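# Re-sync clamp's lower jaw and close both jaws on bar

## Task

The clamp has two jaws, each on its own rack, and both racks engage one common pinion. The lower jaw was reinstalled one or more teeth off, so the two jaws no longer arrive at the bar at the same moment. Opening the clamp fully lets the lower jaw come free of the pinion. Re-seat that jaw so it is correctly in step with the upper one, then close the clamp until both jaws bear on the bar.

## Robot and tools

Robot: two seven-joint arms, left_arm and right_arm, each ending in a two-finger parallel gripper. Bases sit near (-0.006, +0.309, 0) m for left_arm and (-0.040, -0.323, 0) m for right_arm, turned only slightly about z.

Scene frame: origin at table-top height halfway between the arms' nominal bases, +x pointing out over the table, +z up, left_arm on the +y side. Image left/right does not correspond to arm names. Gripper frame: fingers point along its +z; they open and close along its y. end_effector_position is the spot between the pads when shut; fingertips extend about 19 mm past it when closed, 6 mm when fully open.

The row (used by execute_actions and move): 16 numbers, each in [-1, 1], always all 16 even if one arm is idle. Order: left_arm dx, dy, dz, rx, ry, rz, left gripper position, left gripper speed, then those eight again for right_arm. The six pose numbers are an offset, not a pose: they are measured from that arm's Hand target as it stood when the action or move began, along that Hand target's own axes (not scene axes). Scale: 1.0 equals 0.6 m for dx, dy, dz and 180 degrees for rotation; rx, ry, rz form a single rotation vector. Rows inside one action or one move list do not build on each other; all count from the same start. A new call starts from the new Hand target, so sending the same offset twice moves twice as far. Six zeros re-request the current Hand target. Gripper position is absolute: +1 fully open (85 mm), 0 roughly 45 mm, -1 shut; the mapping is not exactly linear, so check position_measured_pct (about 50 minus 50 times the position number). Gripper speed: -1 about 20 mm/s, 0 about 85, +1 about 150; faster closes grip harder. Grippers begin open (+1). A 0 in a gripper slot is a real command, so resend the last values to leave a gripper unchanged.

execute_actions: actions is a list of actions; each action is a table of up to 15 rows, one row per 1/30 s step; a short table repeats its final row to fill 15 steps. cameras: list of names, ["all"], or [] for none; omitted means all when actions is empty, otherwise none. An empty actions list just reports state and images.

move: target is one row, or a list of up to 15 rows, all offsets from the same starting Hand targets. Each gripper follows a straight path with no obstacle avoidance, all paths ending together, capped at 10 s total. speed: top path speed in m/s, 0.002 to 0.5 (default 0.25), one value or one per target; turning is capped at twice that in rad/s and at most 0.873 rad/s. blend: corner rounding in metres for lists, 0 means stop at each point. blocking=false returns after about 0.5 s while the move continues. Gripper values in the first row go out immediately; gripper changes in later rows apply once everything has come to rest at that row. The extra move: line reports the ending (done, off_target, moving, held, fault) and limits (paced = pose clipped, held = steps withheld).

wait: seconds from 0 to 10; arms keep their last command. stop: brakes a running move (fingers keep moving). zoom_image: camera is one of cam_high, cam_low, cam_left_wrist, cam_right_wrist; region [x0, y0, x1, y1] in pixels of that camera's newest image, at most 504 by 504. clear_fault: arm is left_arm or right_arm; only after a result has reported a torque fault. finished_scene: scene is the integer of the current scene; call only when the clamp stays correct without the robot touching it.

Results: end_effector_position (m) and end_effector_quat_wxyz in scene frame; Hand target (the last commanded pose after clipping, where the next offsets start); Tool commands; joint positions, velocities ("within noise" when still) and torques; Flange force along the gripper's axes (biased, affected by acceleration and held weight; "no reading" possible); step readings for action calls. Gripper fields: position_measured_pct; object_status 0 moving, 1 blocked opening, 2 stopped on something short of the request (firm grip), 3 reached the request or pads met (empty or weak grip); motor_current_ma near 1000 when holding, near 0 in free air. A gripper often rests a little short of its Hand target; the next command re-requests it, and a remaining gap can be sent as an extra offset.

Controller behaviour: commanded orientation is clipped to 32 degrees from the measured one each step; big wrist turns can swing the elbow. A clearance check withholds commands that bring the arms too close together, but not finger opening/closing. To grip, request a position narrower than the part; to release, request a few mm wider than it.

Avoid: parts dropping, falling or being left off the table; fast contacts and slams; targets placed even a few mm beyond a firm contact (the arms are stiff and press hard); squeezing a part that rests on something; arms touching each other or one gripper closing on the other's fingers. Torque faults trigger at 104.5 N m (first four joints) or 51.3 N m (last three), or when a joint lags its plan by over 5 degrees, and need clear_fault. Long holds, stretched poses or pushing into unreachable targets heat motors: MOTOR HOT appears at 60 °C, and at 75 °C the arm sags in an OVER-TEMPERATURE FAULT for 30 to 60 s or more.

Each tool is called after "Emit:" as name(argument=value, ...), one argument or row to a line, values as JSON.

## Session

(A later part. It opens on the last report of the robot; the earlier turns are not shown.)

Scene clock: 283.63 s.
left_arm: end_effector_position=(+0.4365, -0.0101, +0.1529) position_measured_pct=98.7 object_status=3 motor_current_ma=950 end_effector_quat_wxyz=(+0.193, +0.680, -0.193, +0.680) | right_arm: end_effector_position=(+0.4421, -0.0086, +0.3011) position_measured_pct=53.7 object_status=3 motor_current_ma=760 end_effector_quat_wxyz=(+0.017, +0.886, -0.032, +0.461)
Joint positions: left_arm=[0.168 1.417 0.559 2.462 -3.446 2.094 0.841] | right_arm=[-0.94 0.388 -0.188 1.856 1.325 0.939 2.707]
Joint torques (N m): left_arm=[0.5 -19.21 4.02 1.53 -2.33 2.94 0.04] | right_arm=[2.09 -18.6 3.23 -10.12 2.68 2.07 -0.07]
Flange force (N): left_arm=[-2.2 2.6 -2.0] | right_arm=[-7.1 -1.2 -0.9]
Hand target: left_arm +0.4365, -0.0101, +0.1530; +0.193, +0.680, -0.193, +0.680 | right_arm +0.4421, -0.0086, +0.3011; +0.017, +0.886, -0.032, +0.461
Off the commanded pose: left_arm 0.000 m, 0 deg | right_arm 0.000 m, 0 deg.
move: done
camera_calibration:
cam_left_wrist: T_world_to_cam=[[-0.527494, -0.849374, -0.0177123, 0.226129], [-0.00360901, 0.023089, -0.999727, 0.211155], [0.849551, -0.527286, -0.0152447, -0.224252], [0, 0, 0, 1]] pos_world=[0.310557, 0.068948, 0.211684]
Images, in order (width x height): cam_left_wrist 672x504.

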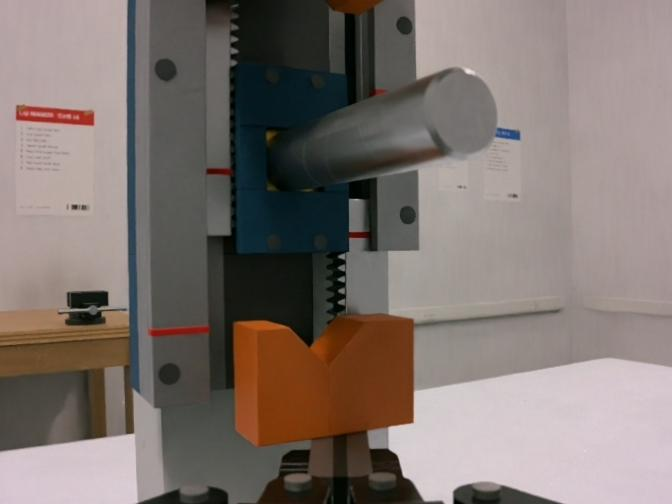

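Emit:
move(
  target=[-0.005,0,0,0,0,0,-1,0,-0.00764,0,0.00536,0,0,0,-0.08,-1],
  speed=0.02,
)

Emit:
move(
  target=[0.0108,0,0,0,0,0,-1,0,0,0,0,0,0,0,-0.08,-1],
  speed=0.02,
)

Emit:
move(
  target=[0.0013,0,0,0,0,0,-1,0,0,0,0,0,0,0,-0.08,-1],
  speed=0.02,
)

Scene clock: 287.33 s.
left_arm: end_effector_position=(+0.4365, -0.0101, +0.1499) position_measured_pct=98.7 object_status=3 motor_current_ma=950 end_effector_quat_wxyz=(+0.193, +0.680, -0.193, +0.680) | right_arm: end_effector_position=(+0.4421, -0.0086, +0.2955) position_measured_pct=53.7 object_status=3 motor_current_ma=760 end_effector_quat_wxyz=(+0.017, +0.886, -0.032, +0.461)
Joint positions: left_arm=[0.168 1.426 0.556 2.457 -3.453 2.096 0.838] | right_arm=[-0.942 0.397 -0.186 1.864 1.338 0.935 2.686]
Joint torques (N m): left_arm=[0.57 -18.68 4.07 1.75 -2.47 2.87 -0.03] | right_arm=[2.07 -18.62 3.23 -9.74 2.56 2.27 -0.3]
Flange force (N): left_arm=[-0.9 2.3 -0.7] | right_arm=[-5.6 -1.7 -0.7]
Hand target: left_arm +0.4365, -0.0101, +0.1500; +0.193, +0.680, -0.193, +0.680 | right_arm +0.4421, -0.0086, +0.2954; +0.017, +0.886, -0.032, +0.461
Off the commanded pose: left_arm 0.000 m, 0 deg | right_arm 0.000 m, 0 deg.
joint sent to its limit (left arm) — joint 6 (wrist pitch), upper limit. The joint targets still meet the commanded pose.
move: done

Scene clock: 288.07 s.
left_arm: end_effector_position=(+0.4365, -0.0101, +0.1564) position_measured_pct=98.7 object_status=3 motor_current_ma=950 end_effector_quat_wxyz=(+0.193, +0.680, -0.193, +0.680) | right_arm: end_effector_position=(+0.4421, -0.0086, +0.2955) position_measured_pct=53.7 object_status=3 motor_current_ma=760 end_effector_quat_wxyz=(+0.017, +0.886, -0.032, +0.461)
Joint positions: left_arm=[0.164 1.41 0.568 2.467 -3.441 2.091 0.837] | right_arm=[-0.942 0.397 -0.186 1.864 1.338 0.935 2.686]
Joint torques (N m): left_arm=[0.58 -18.96 4.14 1.67 -2.3 2.93 0.04] | right_arm=[2.07 -18.66 3.21 -9.9 2.6 2.3 -0.01]
Flange force (N): left_arm=[-2.1 1.9 -1.3] | right_arm=[-7.0 -1.1 -0.5]
Hand target: left_arm +0.4365, -0.0101, +0.1565; +0.193, +0.680, -0.193, +0.680 | right_arm +0.4421, -0.0086, +0.2955; +0.017, +0.886, -0.032, +0.461
Off the commanded pose: left_arm 0.000 m, 0 deg | right_arm 0.000 m, 0 deg.
move: done

Scene clock: 288.77 s.
left_arm: end_effector_position=(+0.4365, -0.0101, +0.1572) position_measured_pct=98.7 object_status=3 motor_current_ma=950 end_effector_quat_wxyz=(+0.193, +0.680, -0.193, +0.680) | right_arm: end_effector_position=(+0.4421, -0.0086, +0.2955) position_measured_pct=53.7 object_status=3 motor_current_ma=760 end_effector_quat_wxyz=(+0.017, +0.886, -0.032, +0.461)
Joint positions: left_arm=[0.164 1.408 0.57 2.469 -3.44 2.09 0.837] | right_arm=[-0.942 0.397 -0.186 1.864 1.338 0.935 2.686]
Joint torques (N m): left_arm=[0.53 -18.83 4.18 1.61 -2.45 2.86 0.05] | right_arm=[2.15 -18.72 3.25 -9.78 2.57 2.29 -0.09]
Flange force (N): left_arm=[-1.6 2.3 -1.4] | right_arm=[-6.6 -1.7 -0.5]
Hand target: left_arm +0.4365, -0.0101, +0.1572; +0.193, +0.680, -0.193, +0.680 | right_arm +0.4421, -0.0086, +0.2955; +0.017, +0.886, -0.032, +0.461
Off the commanded pose: left_arm 0.000 m, 0 deg | right_arm 0.000 m, 0 deg.
move: done

Emit:
move(
  target=[0.0013,0,0,0,0,0,-1,0,0,0,0,0,0,0,-0.08,-1],
  speed=0.02,
)

Emit:
move(
  target=[0.0010,0,0,0,0,0,-1,0,0,0,0,0,0,0,-0.08,-1],
  speed=0.02,
  cameras=["cam_left_wrist"],
)

Scene clock: 290.90 s.
left_arm: end_effector_position=(+0.4365, -0.0101, +0.1580) position_measured_pct=98.7 object_status=3 motor_current_ma=950 end_effector_quat_wxyz=(+0.193, +0.680, -0.193, +0.680) | right_arm: end_effector_position=(+0.4421, -0.0086, +0.2955) position_measured_pct=53.7 object_status=3 motor_current_ma=760 end_effector_quat_wxyz=(+0.017, +0.886, -0.032, +0.461)
Joint positions: left_arm=[0.164 1.406 0.571 2.47 -3.438 2.089 0.837] | right_arm=[-0.942 0.397 -0.186 1.864 1.338 0.935 2.686]
Joint torques (N m): left_arm=[0.57 -18.84 4.16 1.58 -2.51 2.9 0.04] | right_arm=[2.13 -18.66 3.26 -9.82 2.63 2.24 -0.05]
Flange force (N): left_arm=[-1.4 2.3 -1.2] | right_arm=[-6.7 -1.6 -0.7]
Hand target: left_arm +0.4365, -0.0101, +0.1580; +0.193, +0.680, -0.193, +0.680 | right_arm +0.4421, -0.0086, +0.2955; +0.017, +0.886, -0.032, +0.461
Off the commanded pose: left_arm 0.000 m, 0 deg | right_arm 0.000 m, 0 deg.
move: done

Scene clock: 291.60 s.
left_arm: end_effector_position=(+0.4365, -0.0101, +0.1586) position_measured_pct=98.7 object_status=3 motor_current_ma=950 end_effector_quat_wxyz=(+0.193, +0.680, -0.193, +0.680) | right_arm: end_effector_position=(+0.4421, -0.0086, +0.2955) position_measured_pct=53.7 object_status=3 motor_current_ma=760 end_effector_quat_wxyz=(+0.017, +0.886, -0.032, +0.461)
Joint positions: left_arm=[0.163 1.404 0.573 2.471 -3.437 2.089 0.836] | right_arm=[-0.942 0.397 -0.186 1.864 1.338 0.935 2.686]
Joint torques (N m): left_arm=[0.49 -18.8 4.14 1.64 -2.51 2.91 0.02] | right_arm=[2.08 -18.55 3.24 -9.9 2.64 2.29 0.02]
Flange force (N): left_arm=[-1.4 2.6 -1.0] | right_arm=[-7.0 -1.0 -0.7]
Hand target: left_arm +0.4365, -0.0101, +0.1586; +0.193, +0.680, -0.193, +0.680 | right_arm +0.4421, -0.0086, +0.2955; +0.017, +0.886, -0.032, +0.461
Off the commanded pose: left_arm 0.000 m, 0 deg | right_arm 0.000 m, 0 deg.
move: done
camera_calibration:
cam_left_wrist: T_world_to_cam=[[-0.527493, -0.849375, -0.0177129, 0.22623], [-0.00352381, 0.0230367, -0.999728, 0.21683], [0.849552, -0.527287, -0.0151447, -0.224187], [0, 0, 0, 1]] pos_world=[0.310557, 0.0689481, 0.217383]
Images, in order (width x height): cam_left_wrist 672x504.

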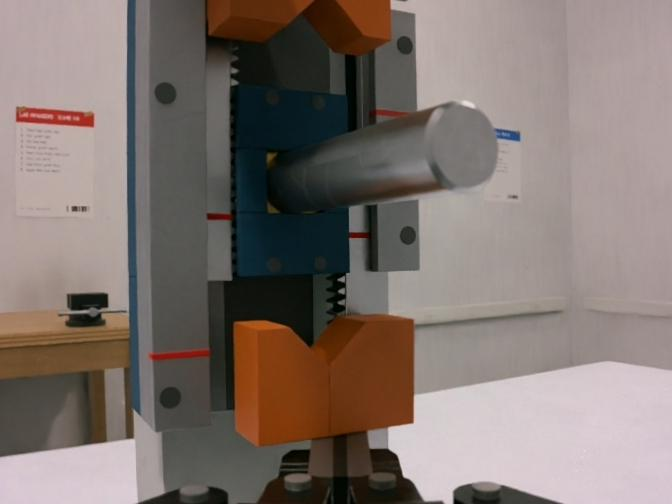

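Emit:
move(
  target=[0.0010,0,0,0,0,0,-1,0,0,0,0,0,0,0,-0.08,-1],
  speed=0.02,
)

Emit:
move(
  target=[0.0010,0,0,0,0,0,-1,0,0,0,0,0,0,0,-0.08,-1],
  speed=0.02,
)

Emit:
move(
  target=[0.0010,0,0,0,0,0,-1,0,0,0,0,0,0,0,-0.08,-1],
  speed=0.02,
)

Scene clock: 295.77 s.
left_arm: end_effector_position=(+0.4365, -0.0101, +0.1592) position_measured_pct=98.7 object_status=3 motor_current_ma=950 end_effector_quat_wxyz=(+0.193, +0.680, -0.193, +0.680) | right_arm: end_effector_position=(+0.4421, -0.0086, +0.2955) position_measured_pct=53.7 object_status=3 motor_current_ma=760 end_effector_quat_wxyz=(+0.017, +0.886, -0.032, +0.461)
Joint positions: left_arm=[0.163 1.402 0.574 2.472 -3.436 2.088 0.836] | right_arm=[-0.942 0.397 -0.186 1.864 1.338 0.935 2.686]
Joint torques (N m): left_arm=[0.57 -18.86 4.16 1.59 -2.5 2.85 0.02] | right_arm=[2.11 -18.66 3.18 -9.82 2.6 2.3 -0.06]
Flange force (N): left_arm=[-1.6 2.4 -1.4] | right_arm=[-6.7 -1.4 -0.5]
Hand target: left_arm +0.4365, -0.0101, +0.1592; +0.193, +0.680, -0.193, +0.680 | right_arm +0.4421, -0.0086, +0.2955; +0.017, +0.886, -0.032, +0.461
Off the commanded pose: left_arm 0.000 m, 0 deg | right_arm 0.000 m, 0 deg.
move: done

Scene clock: 296.47 s.
left_arm: end_effector_position=(+0.4365, -0.0101, +0.1598) position_measured_pct=98.7 object_status=3 motor_current_ma=950 end_effector_quat_wxyz=(+0.193, +0.680, -0.193, +0.680) | right_arm: end_effector_position=(+0.4421, -0.0086, +0.2955) position_measured_pct=53.7 object_status=3 motor_current_ma=760 end_effector_quat_wxyz=(+0.017, +0.886, -0.032, +0.461)
Joint positions: left_arm=[0.163 1.401 0.575 2.473 -3.434 2.087 0.836] | right_arm=[-0.942 0.397 -0.186 1.864 1.338 0.935 2.686]
Joint torques (N m): left_arm=[0.54 -19.07 4.25 1.52 -2.55 2.97 0.03] | right_arm=[2.08 -18.76 3.25 -9.94 2.63 2.34 0.03]
Flange force (N): left_arm=[-2.0 2.4 -1.4] | right_arm=[-7.2 -1.1 -0.3]
Hand target: left_arm +0.4365, -0.0101, +0.1598; +0.193, +0.680, -0.193, +0.680 | right_arm +0.4421, -0.0086, +0.2955; +0.017, +0.886, -0.032, +0.461
Off the commanded pose: left_arm 0.000 m, 0 deg | right_arm 0.000 m, 0 deg.
move: done

Scene clock: 297.17 s.
left_arm: end_effector_position=(+0.4365, -0.0101, +0.1604) position_measured_pct=98.7 object_status=3 motor_current_ma=950 end_effector_quat_wxyz=(+0.193, +0.680, -0.193, +0.680) | right_arm: end_effector_position=(+0.4421, -0.0086, +0.2954) position_measured_pct=53.7 object_status=3 motor_current_ma=760 end_effector_quat_wxyz=(+0.017, +0.886, -0.032, +0.461)
Joint positions: left_arm=[0.162 1.399 0.576 2.473 -3.433 2.087 0.836] | right_arm=[-0.942 0.397 -0.186 1.864 1.338 0.935 2.686]
Joint torques (N m): left_arm=[0.28 -21.05 5.24 0.79 -3.12 3.87 0.08] | right_arm=[2.03 -20.37 3.28 -10.37 2.93 2.75 -0.05]
Flange force (N): left_arm=[-6.0 2.6 -3.3] | right_arm=[-8.4 -2.4 2.3]
Hand target: left_arm +0.4365, -0.0101, +0.1604; +0.193, +0.680, -0.193, +0.680 | right_arm +0.4421, -0.0086, +0.2955; +0.017, +0.886, -0.032, +0.461
Off the commanded pose: left_arm 0.000 m, 0 deg | right_arm 0.000 m, 0 deg.
move: done

Emit:
move(
  target=[0.0030,0,0,0,0,0,-1,0,-0.00273,0,0.00191,0,0,0,-0.08,-1],
  speed=0.01,
)

Emit:
move(
  target=[0.0062,0,0,0,0,0,-1,0,-0.00546,0,0.00382,0,0,0,-0.08,-1],
  speed=0.02,
  cameras=["cam_left_wrist"],
)

Scene clock: 301.23 s.
left_arm: end_effector_position=(+0.4365, -0.0101, +0.1622) position_measured_pct=98.7 object_status=3 motor_current_ma=950 end_effector_quat_wxyz=(+0.193, +0.680, -0.193, +0.680) | right_arm: end_effector_position=(+0.4421, -0.0086, +0.2935) position_measured_pct=53.7 object_status=3 motor_current_ma=760 end_effector_quat_wxyz=(+0.017, +0.886, -0.032, +0.461)
Joint positions: left_arm=[0.162 1.395 0.58 2.476 -3.43 2.085 0.836] | right_arm=[-0.943 0.4 -0.186 1.867 1.343 0.933 2.679]
Joint torques (N m): left_arm=[-0.01 -20.74 4.97 0.81 -2.96 3.95 0.06] | right_arm=[2.03 -20.29 3.45 -10.2 2.9 2.83 -0.14]
Flange force (N): left_arm=[-5.2 3.1 -2.4] | right_arm=[-7.7 -2.6 2.1]
Hand target: left_arm +0.4365, -0.0101, +0.1622; +0.193, +0.680, -0.193, +0.680 | right_arm +0.4421, -0.0086, +0.2935; +0.017, +0.886, -0.032, +0.461
Off the commanded pose: left_arm 0.000 m, 0 deg | right_arm 0.000 m, 0 deg.
move: done

Scene clock: 301.97 s.
left_arm: end_effector_position=(+0.4365, -0.0101, +0.1659) position_measured_pct=98.7 object_status=3 motor_current_ma=950 end_effector_quat_wxyz=(+0.193, +0.680, -0.193, +0.680) | right_arm: end_effector_position=(+0.4421, -0.0086, +0.2895) position_measured_pct=53.7 object_status=3 motor_current_ma=760 end_effector_quat_wxyz=(+0.017, +0.886, -0.032, +0.461)
Joint positions: left_arm=[0.16 1.385 0.587 2.482 -3.422 2.081 0.836] | right_arm=[-0.944 0.406 -0.184 1.873 1.353 0.93 2.664]
Joint torques (N m): left_arm=[0.17 -19.95 4.64 0.98 -2.77 3.53 0.04] | right_arm=[1.86 -19.92 3.31 -9.99 2.75 2.66 -0.08]
Flange force (N): left_arm=[-3.7 2.8 -2.1] | right_arm=[-7.4 -2.2 1.7]
Hand target: left_arm +0.4365, -0.0101, +0.1659; +0.193, +0.680, -0.193, +0.680 | right_arm +0.4421, -0.0086, +0.2895; +0.017, +0.886, -0.032, +0.461
Off the commanded pose: left_arm 0.000 m, 0 deg | right_arm 0.000 m, 0 deg.
move: done
camera_calibration:
cam_left_wrist: T_world_to_cam=[[-0.527493, -0.849373, -0.017798, 0.226378], [-0.00347923, 0.0231093, -0.999727, 0.224109], [0.849553, -0.527287, -0.0151452, -0.224076], [0, 0, 0, 1]] pos_world=[0.310557, 0.0689479, 0.224684]
Images, in order (width x height): cam_left_wrist 672x504.

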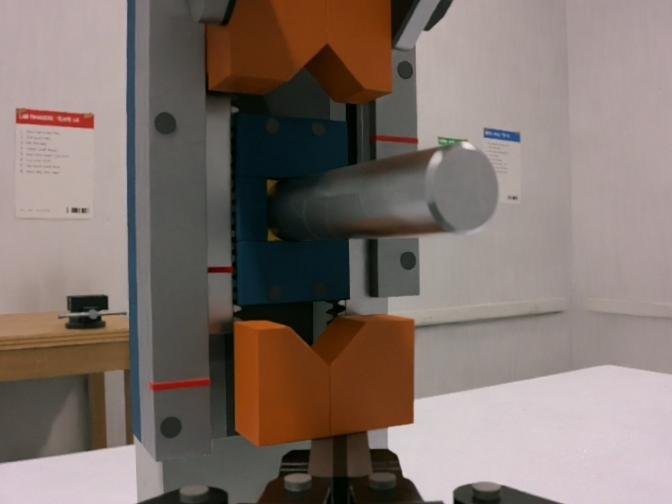

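Emit:
move(
  target=[-0.0265,0,0,0,0,0,-1,0,-0.0198,0,0.01386,0,0,0,-0.08,-1],
  speed=0.04,
  cameras=["cam_left_wrist"],
)

Scene clock: 307.73 s.
left_arm: end_effector_position=(+0.4365, -0.0101, +0.1501) position_measured_pct=98.7 object_status=3 motor_current_ma=950 end_effector_quat_wxyz=(+0.193, +0.680, -0.193, +0.680) | right_arm: end_effector_position=(+0.4421, -0.0085, +0.2750) position_measured_pct=53.7 object_status=3 motor_current_ma=760 end_effector_quat_wxyz=(+0.017, +0.886, -0.032, +0.461)
Joint positions: left_arm=[0.167 1.426 0.556 2.457 -3.454 2.096 0.838] | right_arm=[-0.949 0.43 -0.179 1.894 1.388 0.921 2.61]
Joint torques (N m): left_arm=[0.66 -17.65 3.68 2.12 -2.1 2.33 0.03] | right_arm=[2.44 -17.6 3.37 -8.63 2.02 2.27 0.15]
Flange force (N): left_arm=[0.7 2.1 -0.5] | right_arm=[-6.0 -1.4 -2.3]
Hand target: left_arm +0.4365, -0.0101, +0.1500; +0.193, +0.680, -0.193, +0.680 | right_arm +0.4421, -0.0086, +0.2750; +0.017, +0.886, -0.032, +0.461
Off the commanded pose: left_arm 0.000 m, 0 deg | right_arm 0.000 m, 0 deg.
move: done
camera_calibration:
cam_left_wrist: T_world_to_cam=[[-0.527493, -0.849375, -0.0177129, 0.22613], [-0.00352381, 0.0230367, -0.999728, 0.208233], [0.849552, -0.527287, -0.0151447, -0.224402], [0, 0, 0, 1]] pos_world=[0.310657, 0.0689481, 0.208783]
Images, in order (width x height): cam_left_wrist 672x504.

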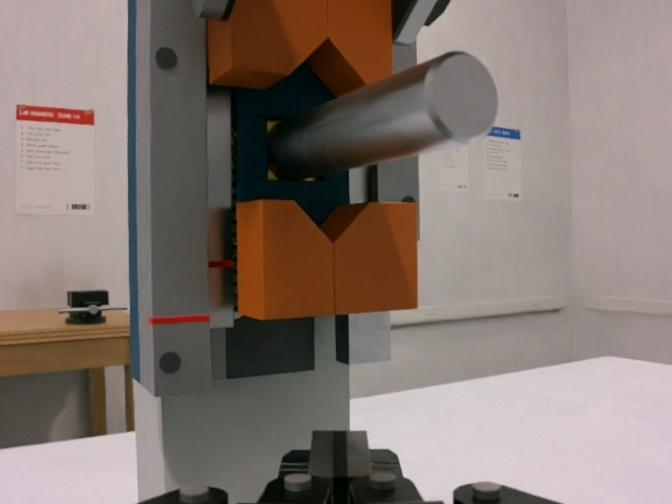

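Emit:
move(
  target=[0,0,0,0,0,0,-1,0,-0.01502,0,0.01052,0,0,0,-0.08,-1],
  speed=0.03,
  cameras=["cam_left_wrist"],
)

Emit:
zoom_image(
  camera="cam_left_wrist",
  region=[190, 20, 440, 340],
)

Scene clock: 312.33 s.
left_arm: end_effector_position=(+0.4365, -0.0101, +0.1500) position_measured_pct=98.7 object_status=3 motor_current_ma=950 end_effector_quat_wxyz=(+0.193, +0.680, -0.193, +0.680) | right_arm: end_effector_position=(+0.4421, -0.0086, +0.2640) position_measured_pct=53.7 object_status=3 motor_current_ma=760 end_effector_quat_wxyz=(+0.017, +0.886, -0.032, +0.461)
Joint positions: left_arm=[0.167 1.426 0.556 2.457 -3.454 2.096 0.838] | right_arm=[-0.953 0.449 -0.175 1.908 1.415 0.916 2.568]
Joint torques (N m): left_arm=[0.67 -17.73 3.6 2.11 -2.12 2.36 0.02] | right_arm=[2.3 -17.89 3.38 -8.22 1.83 2.5 -0.21]
Flange force (N): left_arm=[0.7 2.3 -0.3] | right_arm=[-4.3 -2.2 -1.7]
Hand target: left_arm +0.4365, -0.0101, +0.1500; +0.193, +0.680, -0.193, +0.680 | right_arm +0.4421, -0.0086, +0.2640; +0.017, +0.886, -0.032, +0.461
Off the commanded pose: left_arm 0.000 m, 0 deg | right_arm 0.000 m, 0 deg.
move: done
camera_calibration:
cam_left_wrist: T_world_to_cam=[[-0.527494, -0.849372, -0.0177975, 0.226095], [-0.00356443, 0.0231616, -0.999725, 0.208236], [0.849551, -0.527286, -0.0152452, -0.224296], [0, 0, 0, 1]] pos_world=[0.310557, 0.0689478, 0.208784]
Images, in order (width x height): cam_left_wrist 672x504.

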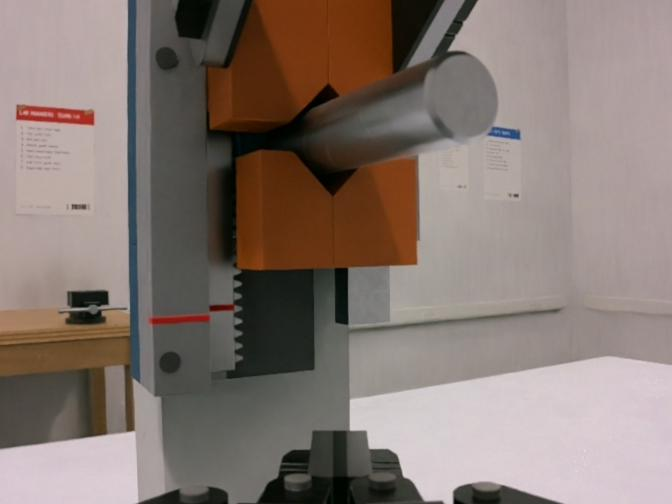

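Scaled by 1.575.

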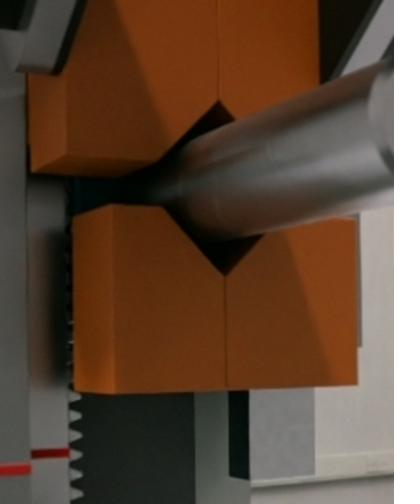

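Emit:
move(
  target=[0,0,0,0,0,0,-1,0,-0.001365,0,0.00096,0,0,0,-0.08,-1],
  speed=0.02,
)

Emit:
move(
  target=[0,0,0,0,0,0,-1,0,-0.00082,0,0.00057,0,0,0,-0.08,-1],
  speed=0.02,
  cameras=["cam_left_wrist"],
)

Emit:
zoom_image(
  camera="cam_left_wrist",
  region=[190, 20, 440, 340],
)

Scene clock: 315.57 s.
left_arm: end_effector_position=(+0.4365, -0.0101, +0.1500) position_measured_pct=98.7 object_status=3 motor_current_ma=950 end_effector_quat_wxyz=(+0.193, +0.680, -0.193, +0.680) | right_arm: end_effector_position=(+0.4421, -0.0085, +0.2630) position_measured_pct=53.7 object_status=3 motor_current_ma=760 end_effector_quat_wxyz=(+0.017, +0.886, -0.032, +0.461)
Joint positions: left_arm=[0.167 1.426 0.556 2.457 -3.454 2.096 0.838] | right_arm=[-0.953 0.451 -0.174 1.91 1.417 0.915 2.565]
Joint torques (N m): left_arm=[0.58 -17.69 3.61 2.11 -2.11 2.32 -0.01] | right_arm=[2.38 -17.69 3.52 -8.11 1.76 2.55 0.1]
Flange force (N): left_arm=[0.7 2.4 -0.5] | right_arm=[-5.3 -1.7 -1.7]
Hand target: left_arm +0.4365, -0.0101, +0.1500; +0.193, +0.680, -0.193, +0.680 | right_arm +0.4421, -0.0085, +0.2630; +0.017, +0.886, -0.032, +0.461
Off the commanded pose: left_arm 0.000 m, 0 deg | right_arm 0.000 m, 0 deg.
move: done

Scene clock: 316.27 s.
left_arm: end_effector_position=(+0.4365, -0.0101, +0.1500) position_measured_pct=98.7 object_status=3 motor_current_ma=950 end_effector_quat_wxyz=(+0.193, +0.680, -0.193, +0.680) | right_arm: end_effector_position=(+0.4421, -0.0086, +0.2624) position_measured_pct=53.7 object_status=3 motor_current_ma=760 end_effector_quat_wxyz=(+0.017, +0.886, -0.032, +0.461)
Joint positions: left_arm=[0.167 1.426 0.556 2.457 -3.454 2.096 0.838] | right_arm=[-0.953 0.452 -0.174 1.91 1.419 0.915 2.562]
Joint torques (N m): left_arm=[0.66 -17.67 3.62 2.11 -2.11 2.35 0] | right_arm=[2.25 -17.76 3.37 -8.28 1.88 2.51 0.01]
Flange force (N): left_arm=[0.8 2.2 -0.3] | right_arm=[-5.0 -1.4 -1.8]
Hand target: left_arm +0.4365, -0.0101, +0.1500; +0.193, +0.680, -0.193, +0.680 | right_arm +0.4421, -0.0086, +0.2624; +0.017, +0.886, -0.032, +0.461
Off the commanded pose: left_arm 0.000 m, 0 deg | right_arm 0.000 m, 0 deg.
move: done
camera_calibration:
cam_left_wrist: T_world_to_cam=[[-0.527494, -0.849372, -0.0177975, 0.226095], [-0.00356443, 0.0231616, -0.999725, 0.208236], [0.849551, -0.527286, -0.0152452, -0.224296], [0, 0, 0, 1]] pos_world=[0.310557, 0.0689478, 0.208784]
Images, in order (width x height): cam_left_wrist 672x504.

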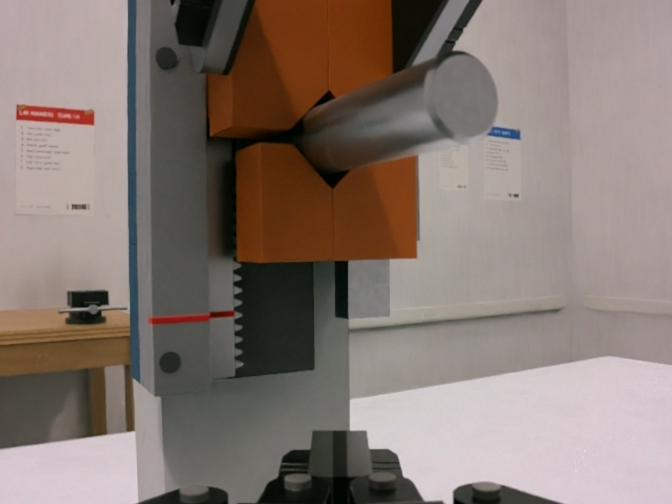

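Scaled by 1.575.

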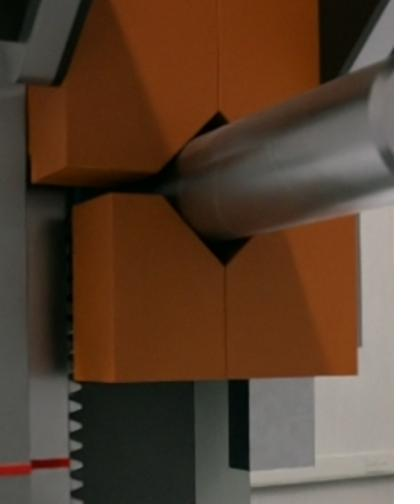

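Emit:
move(
  target=[0,0,0,0,0,0,-1,0,-0.00068,0,0.00048,0,0,0,-0.08,-1],
  speed=0.01,
)

Emit:
move(
  target=[0,0,0,0,0,0,-1,0,-0.00068,0,0.00048,0,0,0,-0.08,-1],
  speed=0.01,
  cameras=["cam_left_wrist"],
)

Emit:
zoom_image(
  camera="cam_left_wrist",
  region=[190, 20, 440, 340],
)

Scene clock: 318.80 s.
left_arm: end_effector_position=(+0.4365, -0.0101, +0.1500) position_measured_pct=98.7 object_status=3 motor_current_ma=950 end_effector_quat_wxyz=(+0.193, +0.680, -0.193, +0.680) | right_arm: end_effector_position=(+0.4421, -0.0085, +0.2619) position_measured_pct=53.7 object_status=3 motor_current_ma=760 end_effector_quat_wxyz=(+0.017, +0.886, -0.032, +0.461)
Joint positions: left_arm=[0.167 1.426 0.556 2.457 -3.454 2.096 0.838] | right_arm=[-0.953 0.453 -0.174 1.911 1.42 0.915 2.56]
Joint torques (N m): left_arm=[0.65 -17.67 3.6 2.12 -2.09 2.35 0.01] | right_arm=[2.92 -14.84 3.55 -7.8 1.65 1.58 -0.17]
Flange force (N): left_arm=[0.8 2.2 -0.3] | right_arm=[-2.3 0.0 -8.7]
Hand target: left_arm +0.4365, -0.0101, +0.1500; +0.193, +0.680, -0.193, +0.680 | right_arm +0.4421, -0.0085, +0.2619; +0.017, +0.886, -0.032, +0.461
Off the commanded pose: left_arm 0.000 m, 0 deg | right_arm 0.000 m, 0 deg.
move: done

Scene clock: 319.50 s.
left_arm: end_effector_position=(+0.4365, -0.0101, +0.1500) position_measured_pct=98.7 object_status=3 motor_current_ma=950 end_effector_quat_wxyz=(+0.193, +0.680, -0.193, +0.680) | right_arm: end_effector_position=(+0.4421, -0.0085, +0.2614) position_measured_pct=53.7 object_status=3 motor_current_ma=760 end_effector_quat_wxyz=(+0.017, +0.886, -0.032, +0.461)
Joint positions: left_arm=[0.167 1.426 0.556 2.457 -3.454 2.096 0.838] | right_arm=[-0.954 0.454 -0.174 1.912 1.421 0.914 2.559]
Joint torques (N m): left_arm=[0.6 -17.73 3.67 2.11 -2.17 2.34 0.02] | right_arm=[4.22 -9.16 4.02 -7.35 1.35 -0.18 -0.15]
Flange force (N): left_arm=[0.6 2.5 -0.5] | right_arm=[1.0 4.3 -22.2]
Hand target: left_arm +0.4365, -0.0101, +0.1500; +0.193, +0.680, -0.193, +0.680 | right_arm +0.4421, -0.0085, +0.2613; +0.017, +0.886, -0.032, +0.461
Off the commanded pose: left_arm 0.000 m, 0 deg | right_arm 0.000 m, 0 deg.
move: done
camera_calibration:
cam_left_wrist: T_world_to_cam=[[-0.527494, -0.849372, -0.0177975, 0.226095], [-0.00356443, 0.0231616, -0.999725, 0.208236], [0.849551, -0.527286, -0.0152452, -0.224296], [0, 0, 0, 1]] pos_world=[0.310557, 0.0689478, 0.208784]
Images, in order (width x height): cam_left_wrist 672x504.

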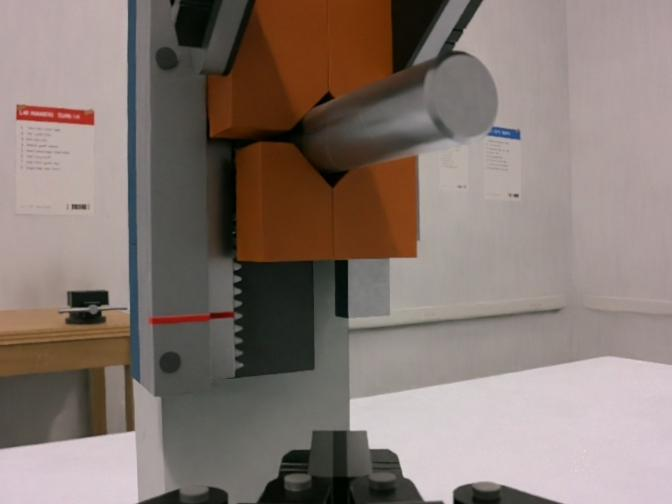

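Scaled by 1.575.

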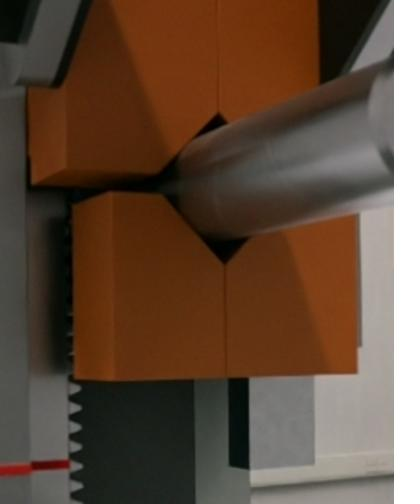

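Emit:
move(
  target=[0,0,0,0,0,0,-1,0,0.00082,0,-0.00057,0,0,0,-0.08,-1],
  speed=0.01,
)

Emit:
move(
  target=[0,0,0,0,0,0,-1,0,0,0,0,0,0,0,0.5,-1],
  speed=0.01,
)

Emit:
move(
  target=[
    [0,0,0,0,0,0,-1,0,0,0,-0.12,0,0,0,0.5,-1],
  ],
  speed=0.1,
  cameras=["cam_left_wrist","cam_right_wrist"],
)

Scene clock: 322.77 s.
left_arm: end_effector_position=(+0.4365, -0.0101, +0.1500) position_measured_pct=98.7 object_status=3 motor_current_ma=950 end_effector_quat_wxyz=(+0.193, +0.680, -0.193, +0.680) | right_arm: end_effector_position=(+0.4421, -0.0086, +0.2619) position_measured_pct=53.7 object_status=3 motor_current_ma=760 end_effector_quat_wxyz=(+0.017, +0.886, -0.032, +0.461)
Joint positions: left_arm=[0.167 1.426 0.556 2.457 -3.454 2.096 0.838] | right_arm=[-0.953 0.453 -0.174 1.911 1.42 0.915 2.561]
Joint torques (N m): left_arm=[0.66 -17.69 3.61 2.09 -2.12 2.36 0.01] | right_arm=[2.66 -13.48 3.23 -7.35 1.43 1.05 -0.07]
Flange force (N): left_arm=[0.8 2.2 -0.3] | right_arm=[-0.8 0.9 -10.5]
Hand target: left_arm +0.4365, -0.0101, +0.1500; +0.193, +0.680, -0.193, +0.680 | right_arm +0.4421, -0.0086, +0.2620; +0.017, +0.886, -0.032, +0.461
Off the commanded pose: left_arm 0.000 m, 0 deg | right_arm 0.000 m, 0 deg.
move: done

Scene clock: 324.30 s.
left_arm: end_effector_position=(+0.4365, -0.0101, +0.1500) position_measured_pct=98.7 object_status=3 motor_current_ma=950 end_effector_quat_wxyz=(+0.193, +0.680, -0.193, +0.680) | right_arm: end_effector_position=(+0.4421, -0.0086, +0.2620) position_measured_pct=25.1 object_status=0 motor_current_ma=0 end_effector_quat_wxyz=(+0.017, +0.886, -0.032, +0.461)
Joint positions: left_arm=[0.167 1.426 0.556 2.457 -3.454 2.096 0.838] | right_arm=[-0.953 0.453 -0.174 1.911 1.42 0.915 2.561]
Joint torques (N m): left_arm=[0.69 -17.68 3.57 2.14 -2.09 2.34 -0.02] | right_arm=[0.47 -17.8 1.8 -7.73 1.54 1.83 -0.01]
Flange force (N): left_arm=[0.8 2.2 -0.2] | right_arm=[-2.6 -1.1 1.4]
Hand target: left_arm +0.4365, -0.0101, +0.1500; +0.193, +0.680, -0.193, +0.680 | right_arm +0.4421, -0.0086, +0.2620; +0.017, +0.886, -0.032, +0.461
Off the commanded pose: left_arm 0.000 m, 0 deg | right_arm 0.000 m, 0 deg.
move: done

Scene clock: 325.40 s.
left_arm: end_effector_position=(+0.4365, -0.0101, +0.1500) position_measured_pct=98.7 object_status=3 motor_current_ma=950 end_effector_quat_wxyz=(+0.193, +0.680, -0.193, +0.680) | right_arm: end_effector_position=(+0.3833, -0.0043, +0.3032) position_measured_pct=25.1 object_status=3 motor_current_ma=0 end_effector_quat_wxyz=(+0.017, +0.886, -0.032, +0.461)
Joint positions: left_arm=[0.167 1.426 0.556 2.457 -3.454 2.096 0.838] | right_arm=[-1.04 0.336 -0.232 1.933 1.279 1.041 2.632]
Joint torques (N m): left_arm=[0.63 -17.68 3.66 2.08 -2.07 2.35 0] | right_arm=[0.38 -15.53 1.83 -8.19 1.91 1.94 0.04]
Flange force (N): left_arm=[0.6 2.0 -0.5] | right_arm=[-2.7 0.4 0.8]
Hand target: left_arm +0.4365, -0.0101, +0.1500; +0.193, +0.680, -0.193, +0.680 | right_arm +0.3832, -0.0043, +0.3033; +0.017, +0.886, -0.032, +0.461
Off the commanded pose: left_arm 0.000 m, 0 deg | right_arm 0.000 m, 0 deg.
move: done
camera_calibration:
cam_left_wrist: T_world_to_cam=[[-0.527494, -0.849372, -0.0177975, 0.226095], [-0.00356443, 0.0231616, -0.999725, 0.208236], [0.849551, -0.527286, -0.0152452, -0.224296], [0, 0, 0, 1]] pos_world=[0.310557, 0.0689478, 0.208784]
cam_right_wrist: T_world_to_cam=[[-0.0903154, -0.995885, 0.00751578, 0.0264058], [-0.554089, 0.0439759, -0.831295, 0.52202], [0.827544, -0.0792432, -0.55578, -0.00277089], [0, 0, 0, 1]] pos_world=[0.293923, 0.00312126, 0.432214]
Images, in order (width x height): cam_left_wrist 672x504, cam_right_wrist 672x504.

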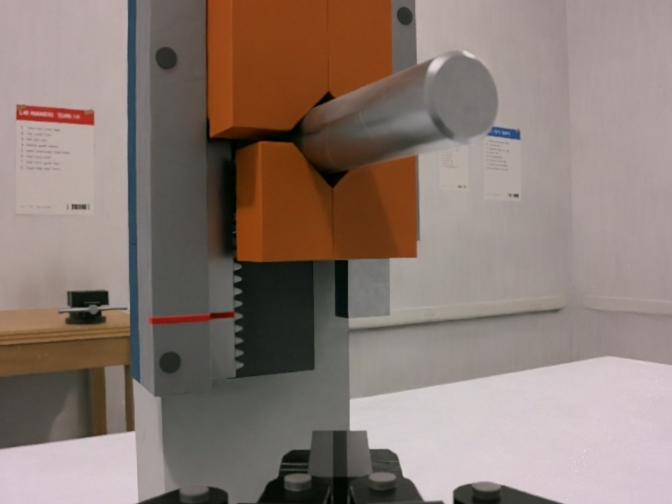

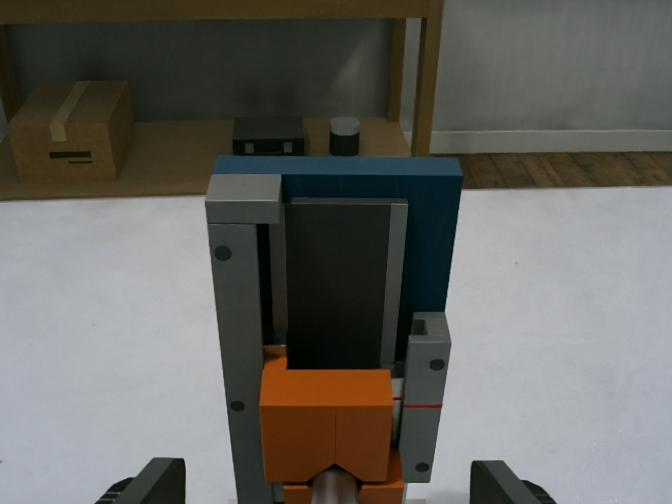

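Emit:
move(
  target=[
    [0,0,-0.1333,0,0,0,-1,0,0,0,-0.05,0,0,0,0.5,-1],
    [0,-0.31,-0.29,-0.1747,0,0,-1,0,0,0,-0.05,0,0,0,0.5,-1],
  ],
  speed=0.2,
  blend=[0.03,0],
  cameras=["cam_right_wrist"],
)

Emit:
zoom_image(
  camera="cam_right_wrist",
  region=[200, 260, 480, 504],
)

Scene clock: 331.57 s.
left_arm: end_effector_position=(+0.3864, +0.2396, +0.1499) position_measured_pct=98.7 object_status=3 motor_current_ma=950 end_effector_quat_wxyz=(+0.370, +0.602, -0.371, +0.603) | right_arm: end_effector_position=(+0.3588, -0.0025, +0.3205) position_measured_pct=25.1 object_status=3 motor_current_ma=0 end_effector_quat_wxyz=(+0.017, +0.886, -0.032, +0.461)
Joint positions: left_arm=[-0.59 1.15 -0.198 2.175 -4.966 1.706 1.357] | right_arm=[-1.079 0.293 -0.258 1.93 1.224 1.103 2.659]
Joint torques (N m): left_arm=[0.65 -17.72 0.82 1.54 -1.07 3 -0.09] | right_arm=[0.47 -15.2 1.45 -8.08 1.83 1.72 0.03]
Flange force (N): left_arm=[-3.2 1.8 1.7] | right_arm=[-3.0 -1.1 1.5]
Hand target: left_arm +0.3864, +0.2396, +0.1499; +0.370, +0.602, -0.371, +0.603 | right_arm +0.3588, -0.0025, +0.3205; +0.017, +0.886, -0.032, +0.461
Off the commanded pose: left_arm 0.000 m, 0 deg | right_arm 0.000 m, 0 deg.
move: done
camera_calibration:
cam_right_wrist: T_world_to_cam=[[-0.0903398, -0.995884, 0.00728869, 0.0259646], [-0.554029, 0.0441734, -0.831325, 0.522743], [0.827581, -0.0791398, -0.55574, 0.0272326], [0, 0, 0, 1]] pos_world=[0.269423, 0.00492163, 0.449514]
Images, in order (width x height): cam_right_wrist 672x504.

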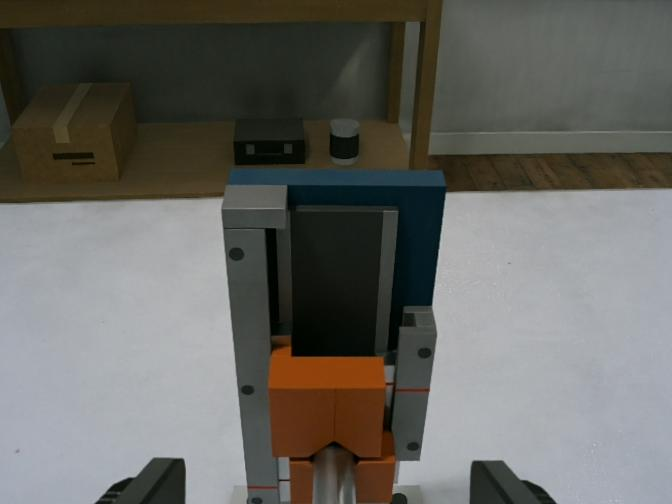

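Scaled by 1.800.

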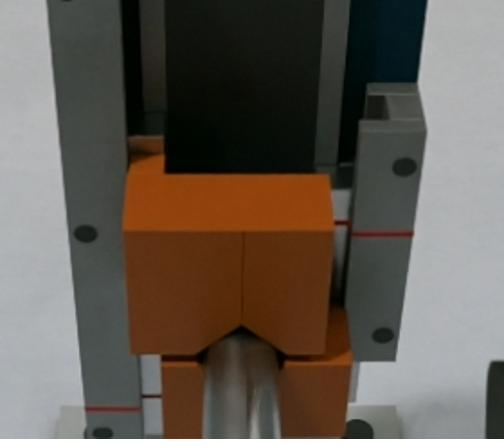

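Emit:
finished_scene(
  scene=1,
)

The scene is finished: the task was done.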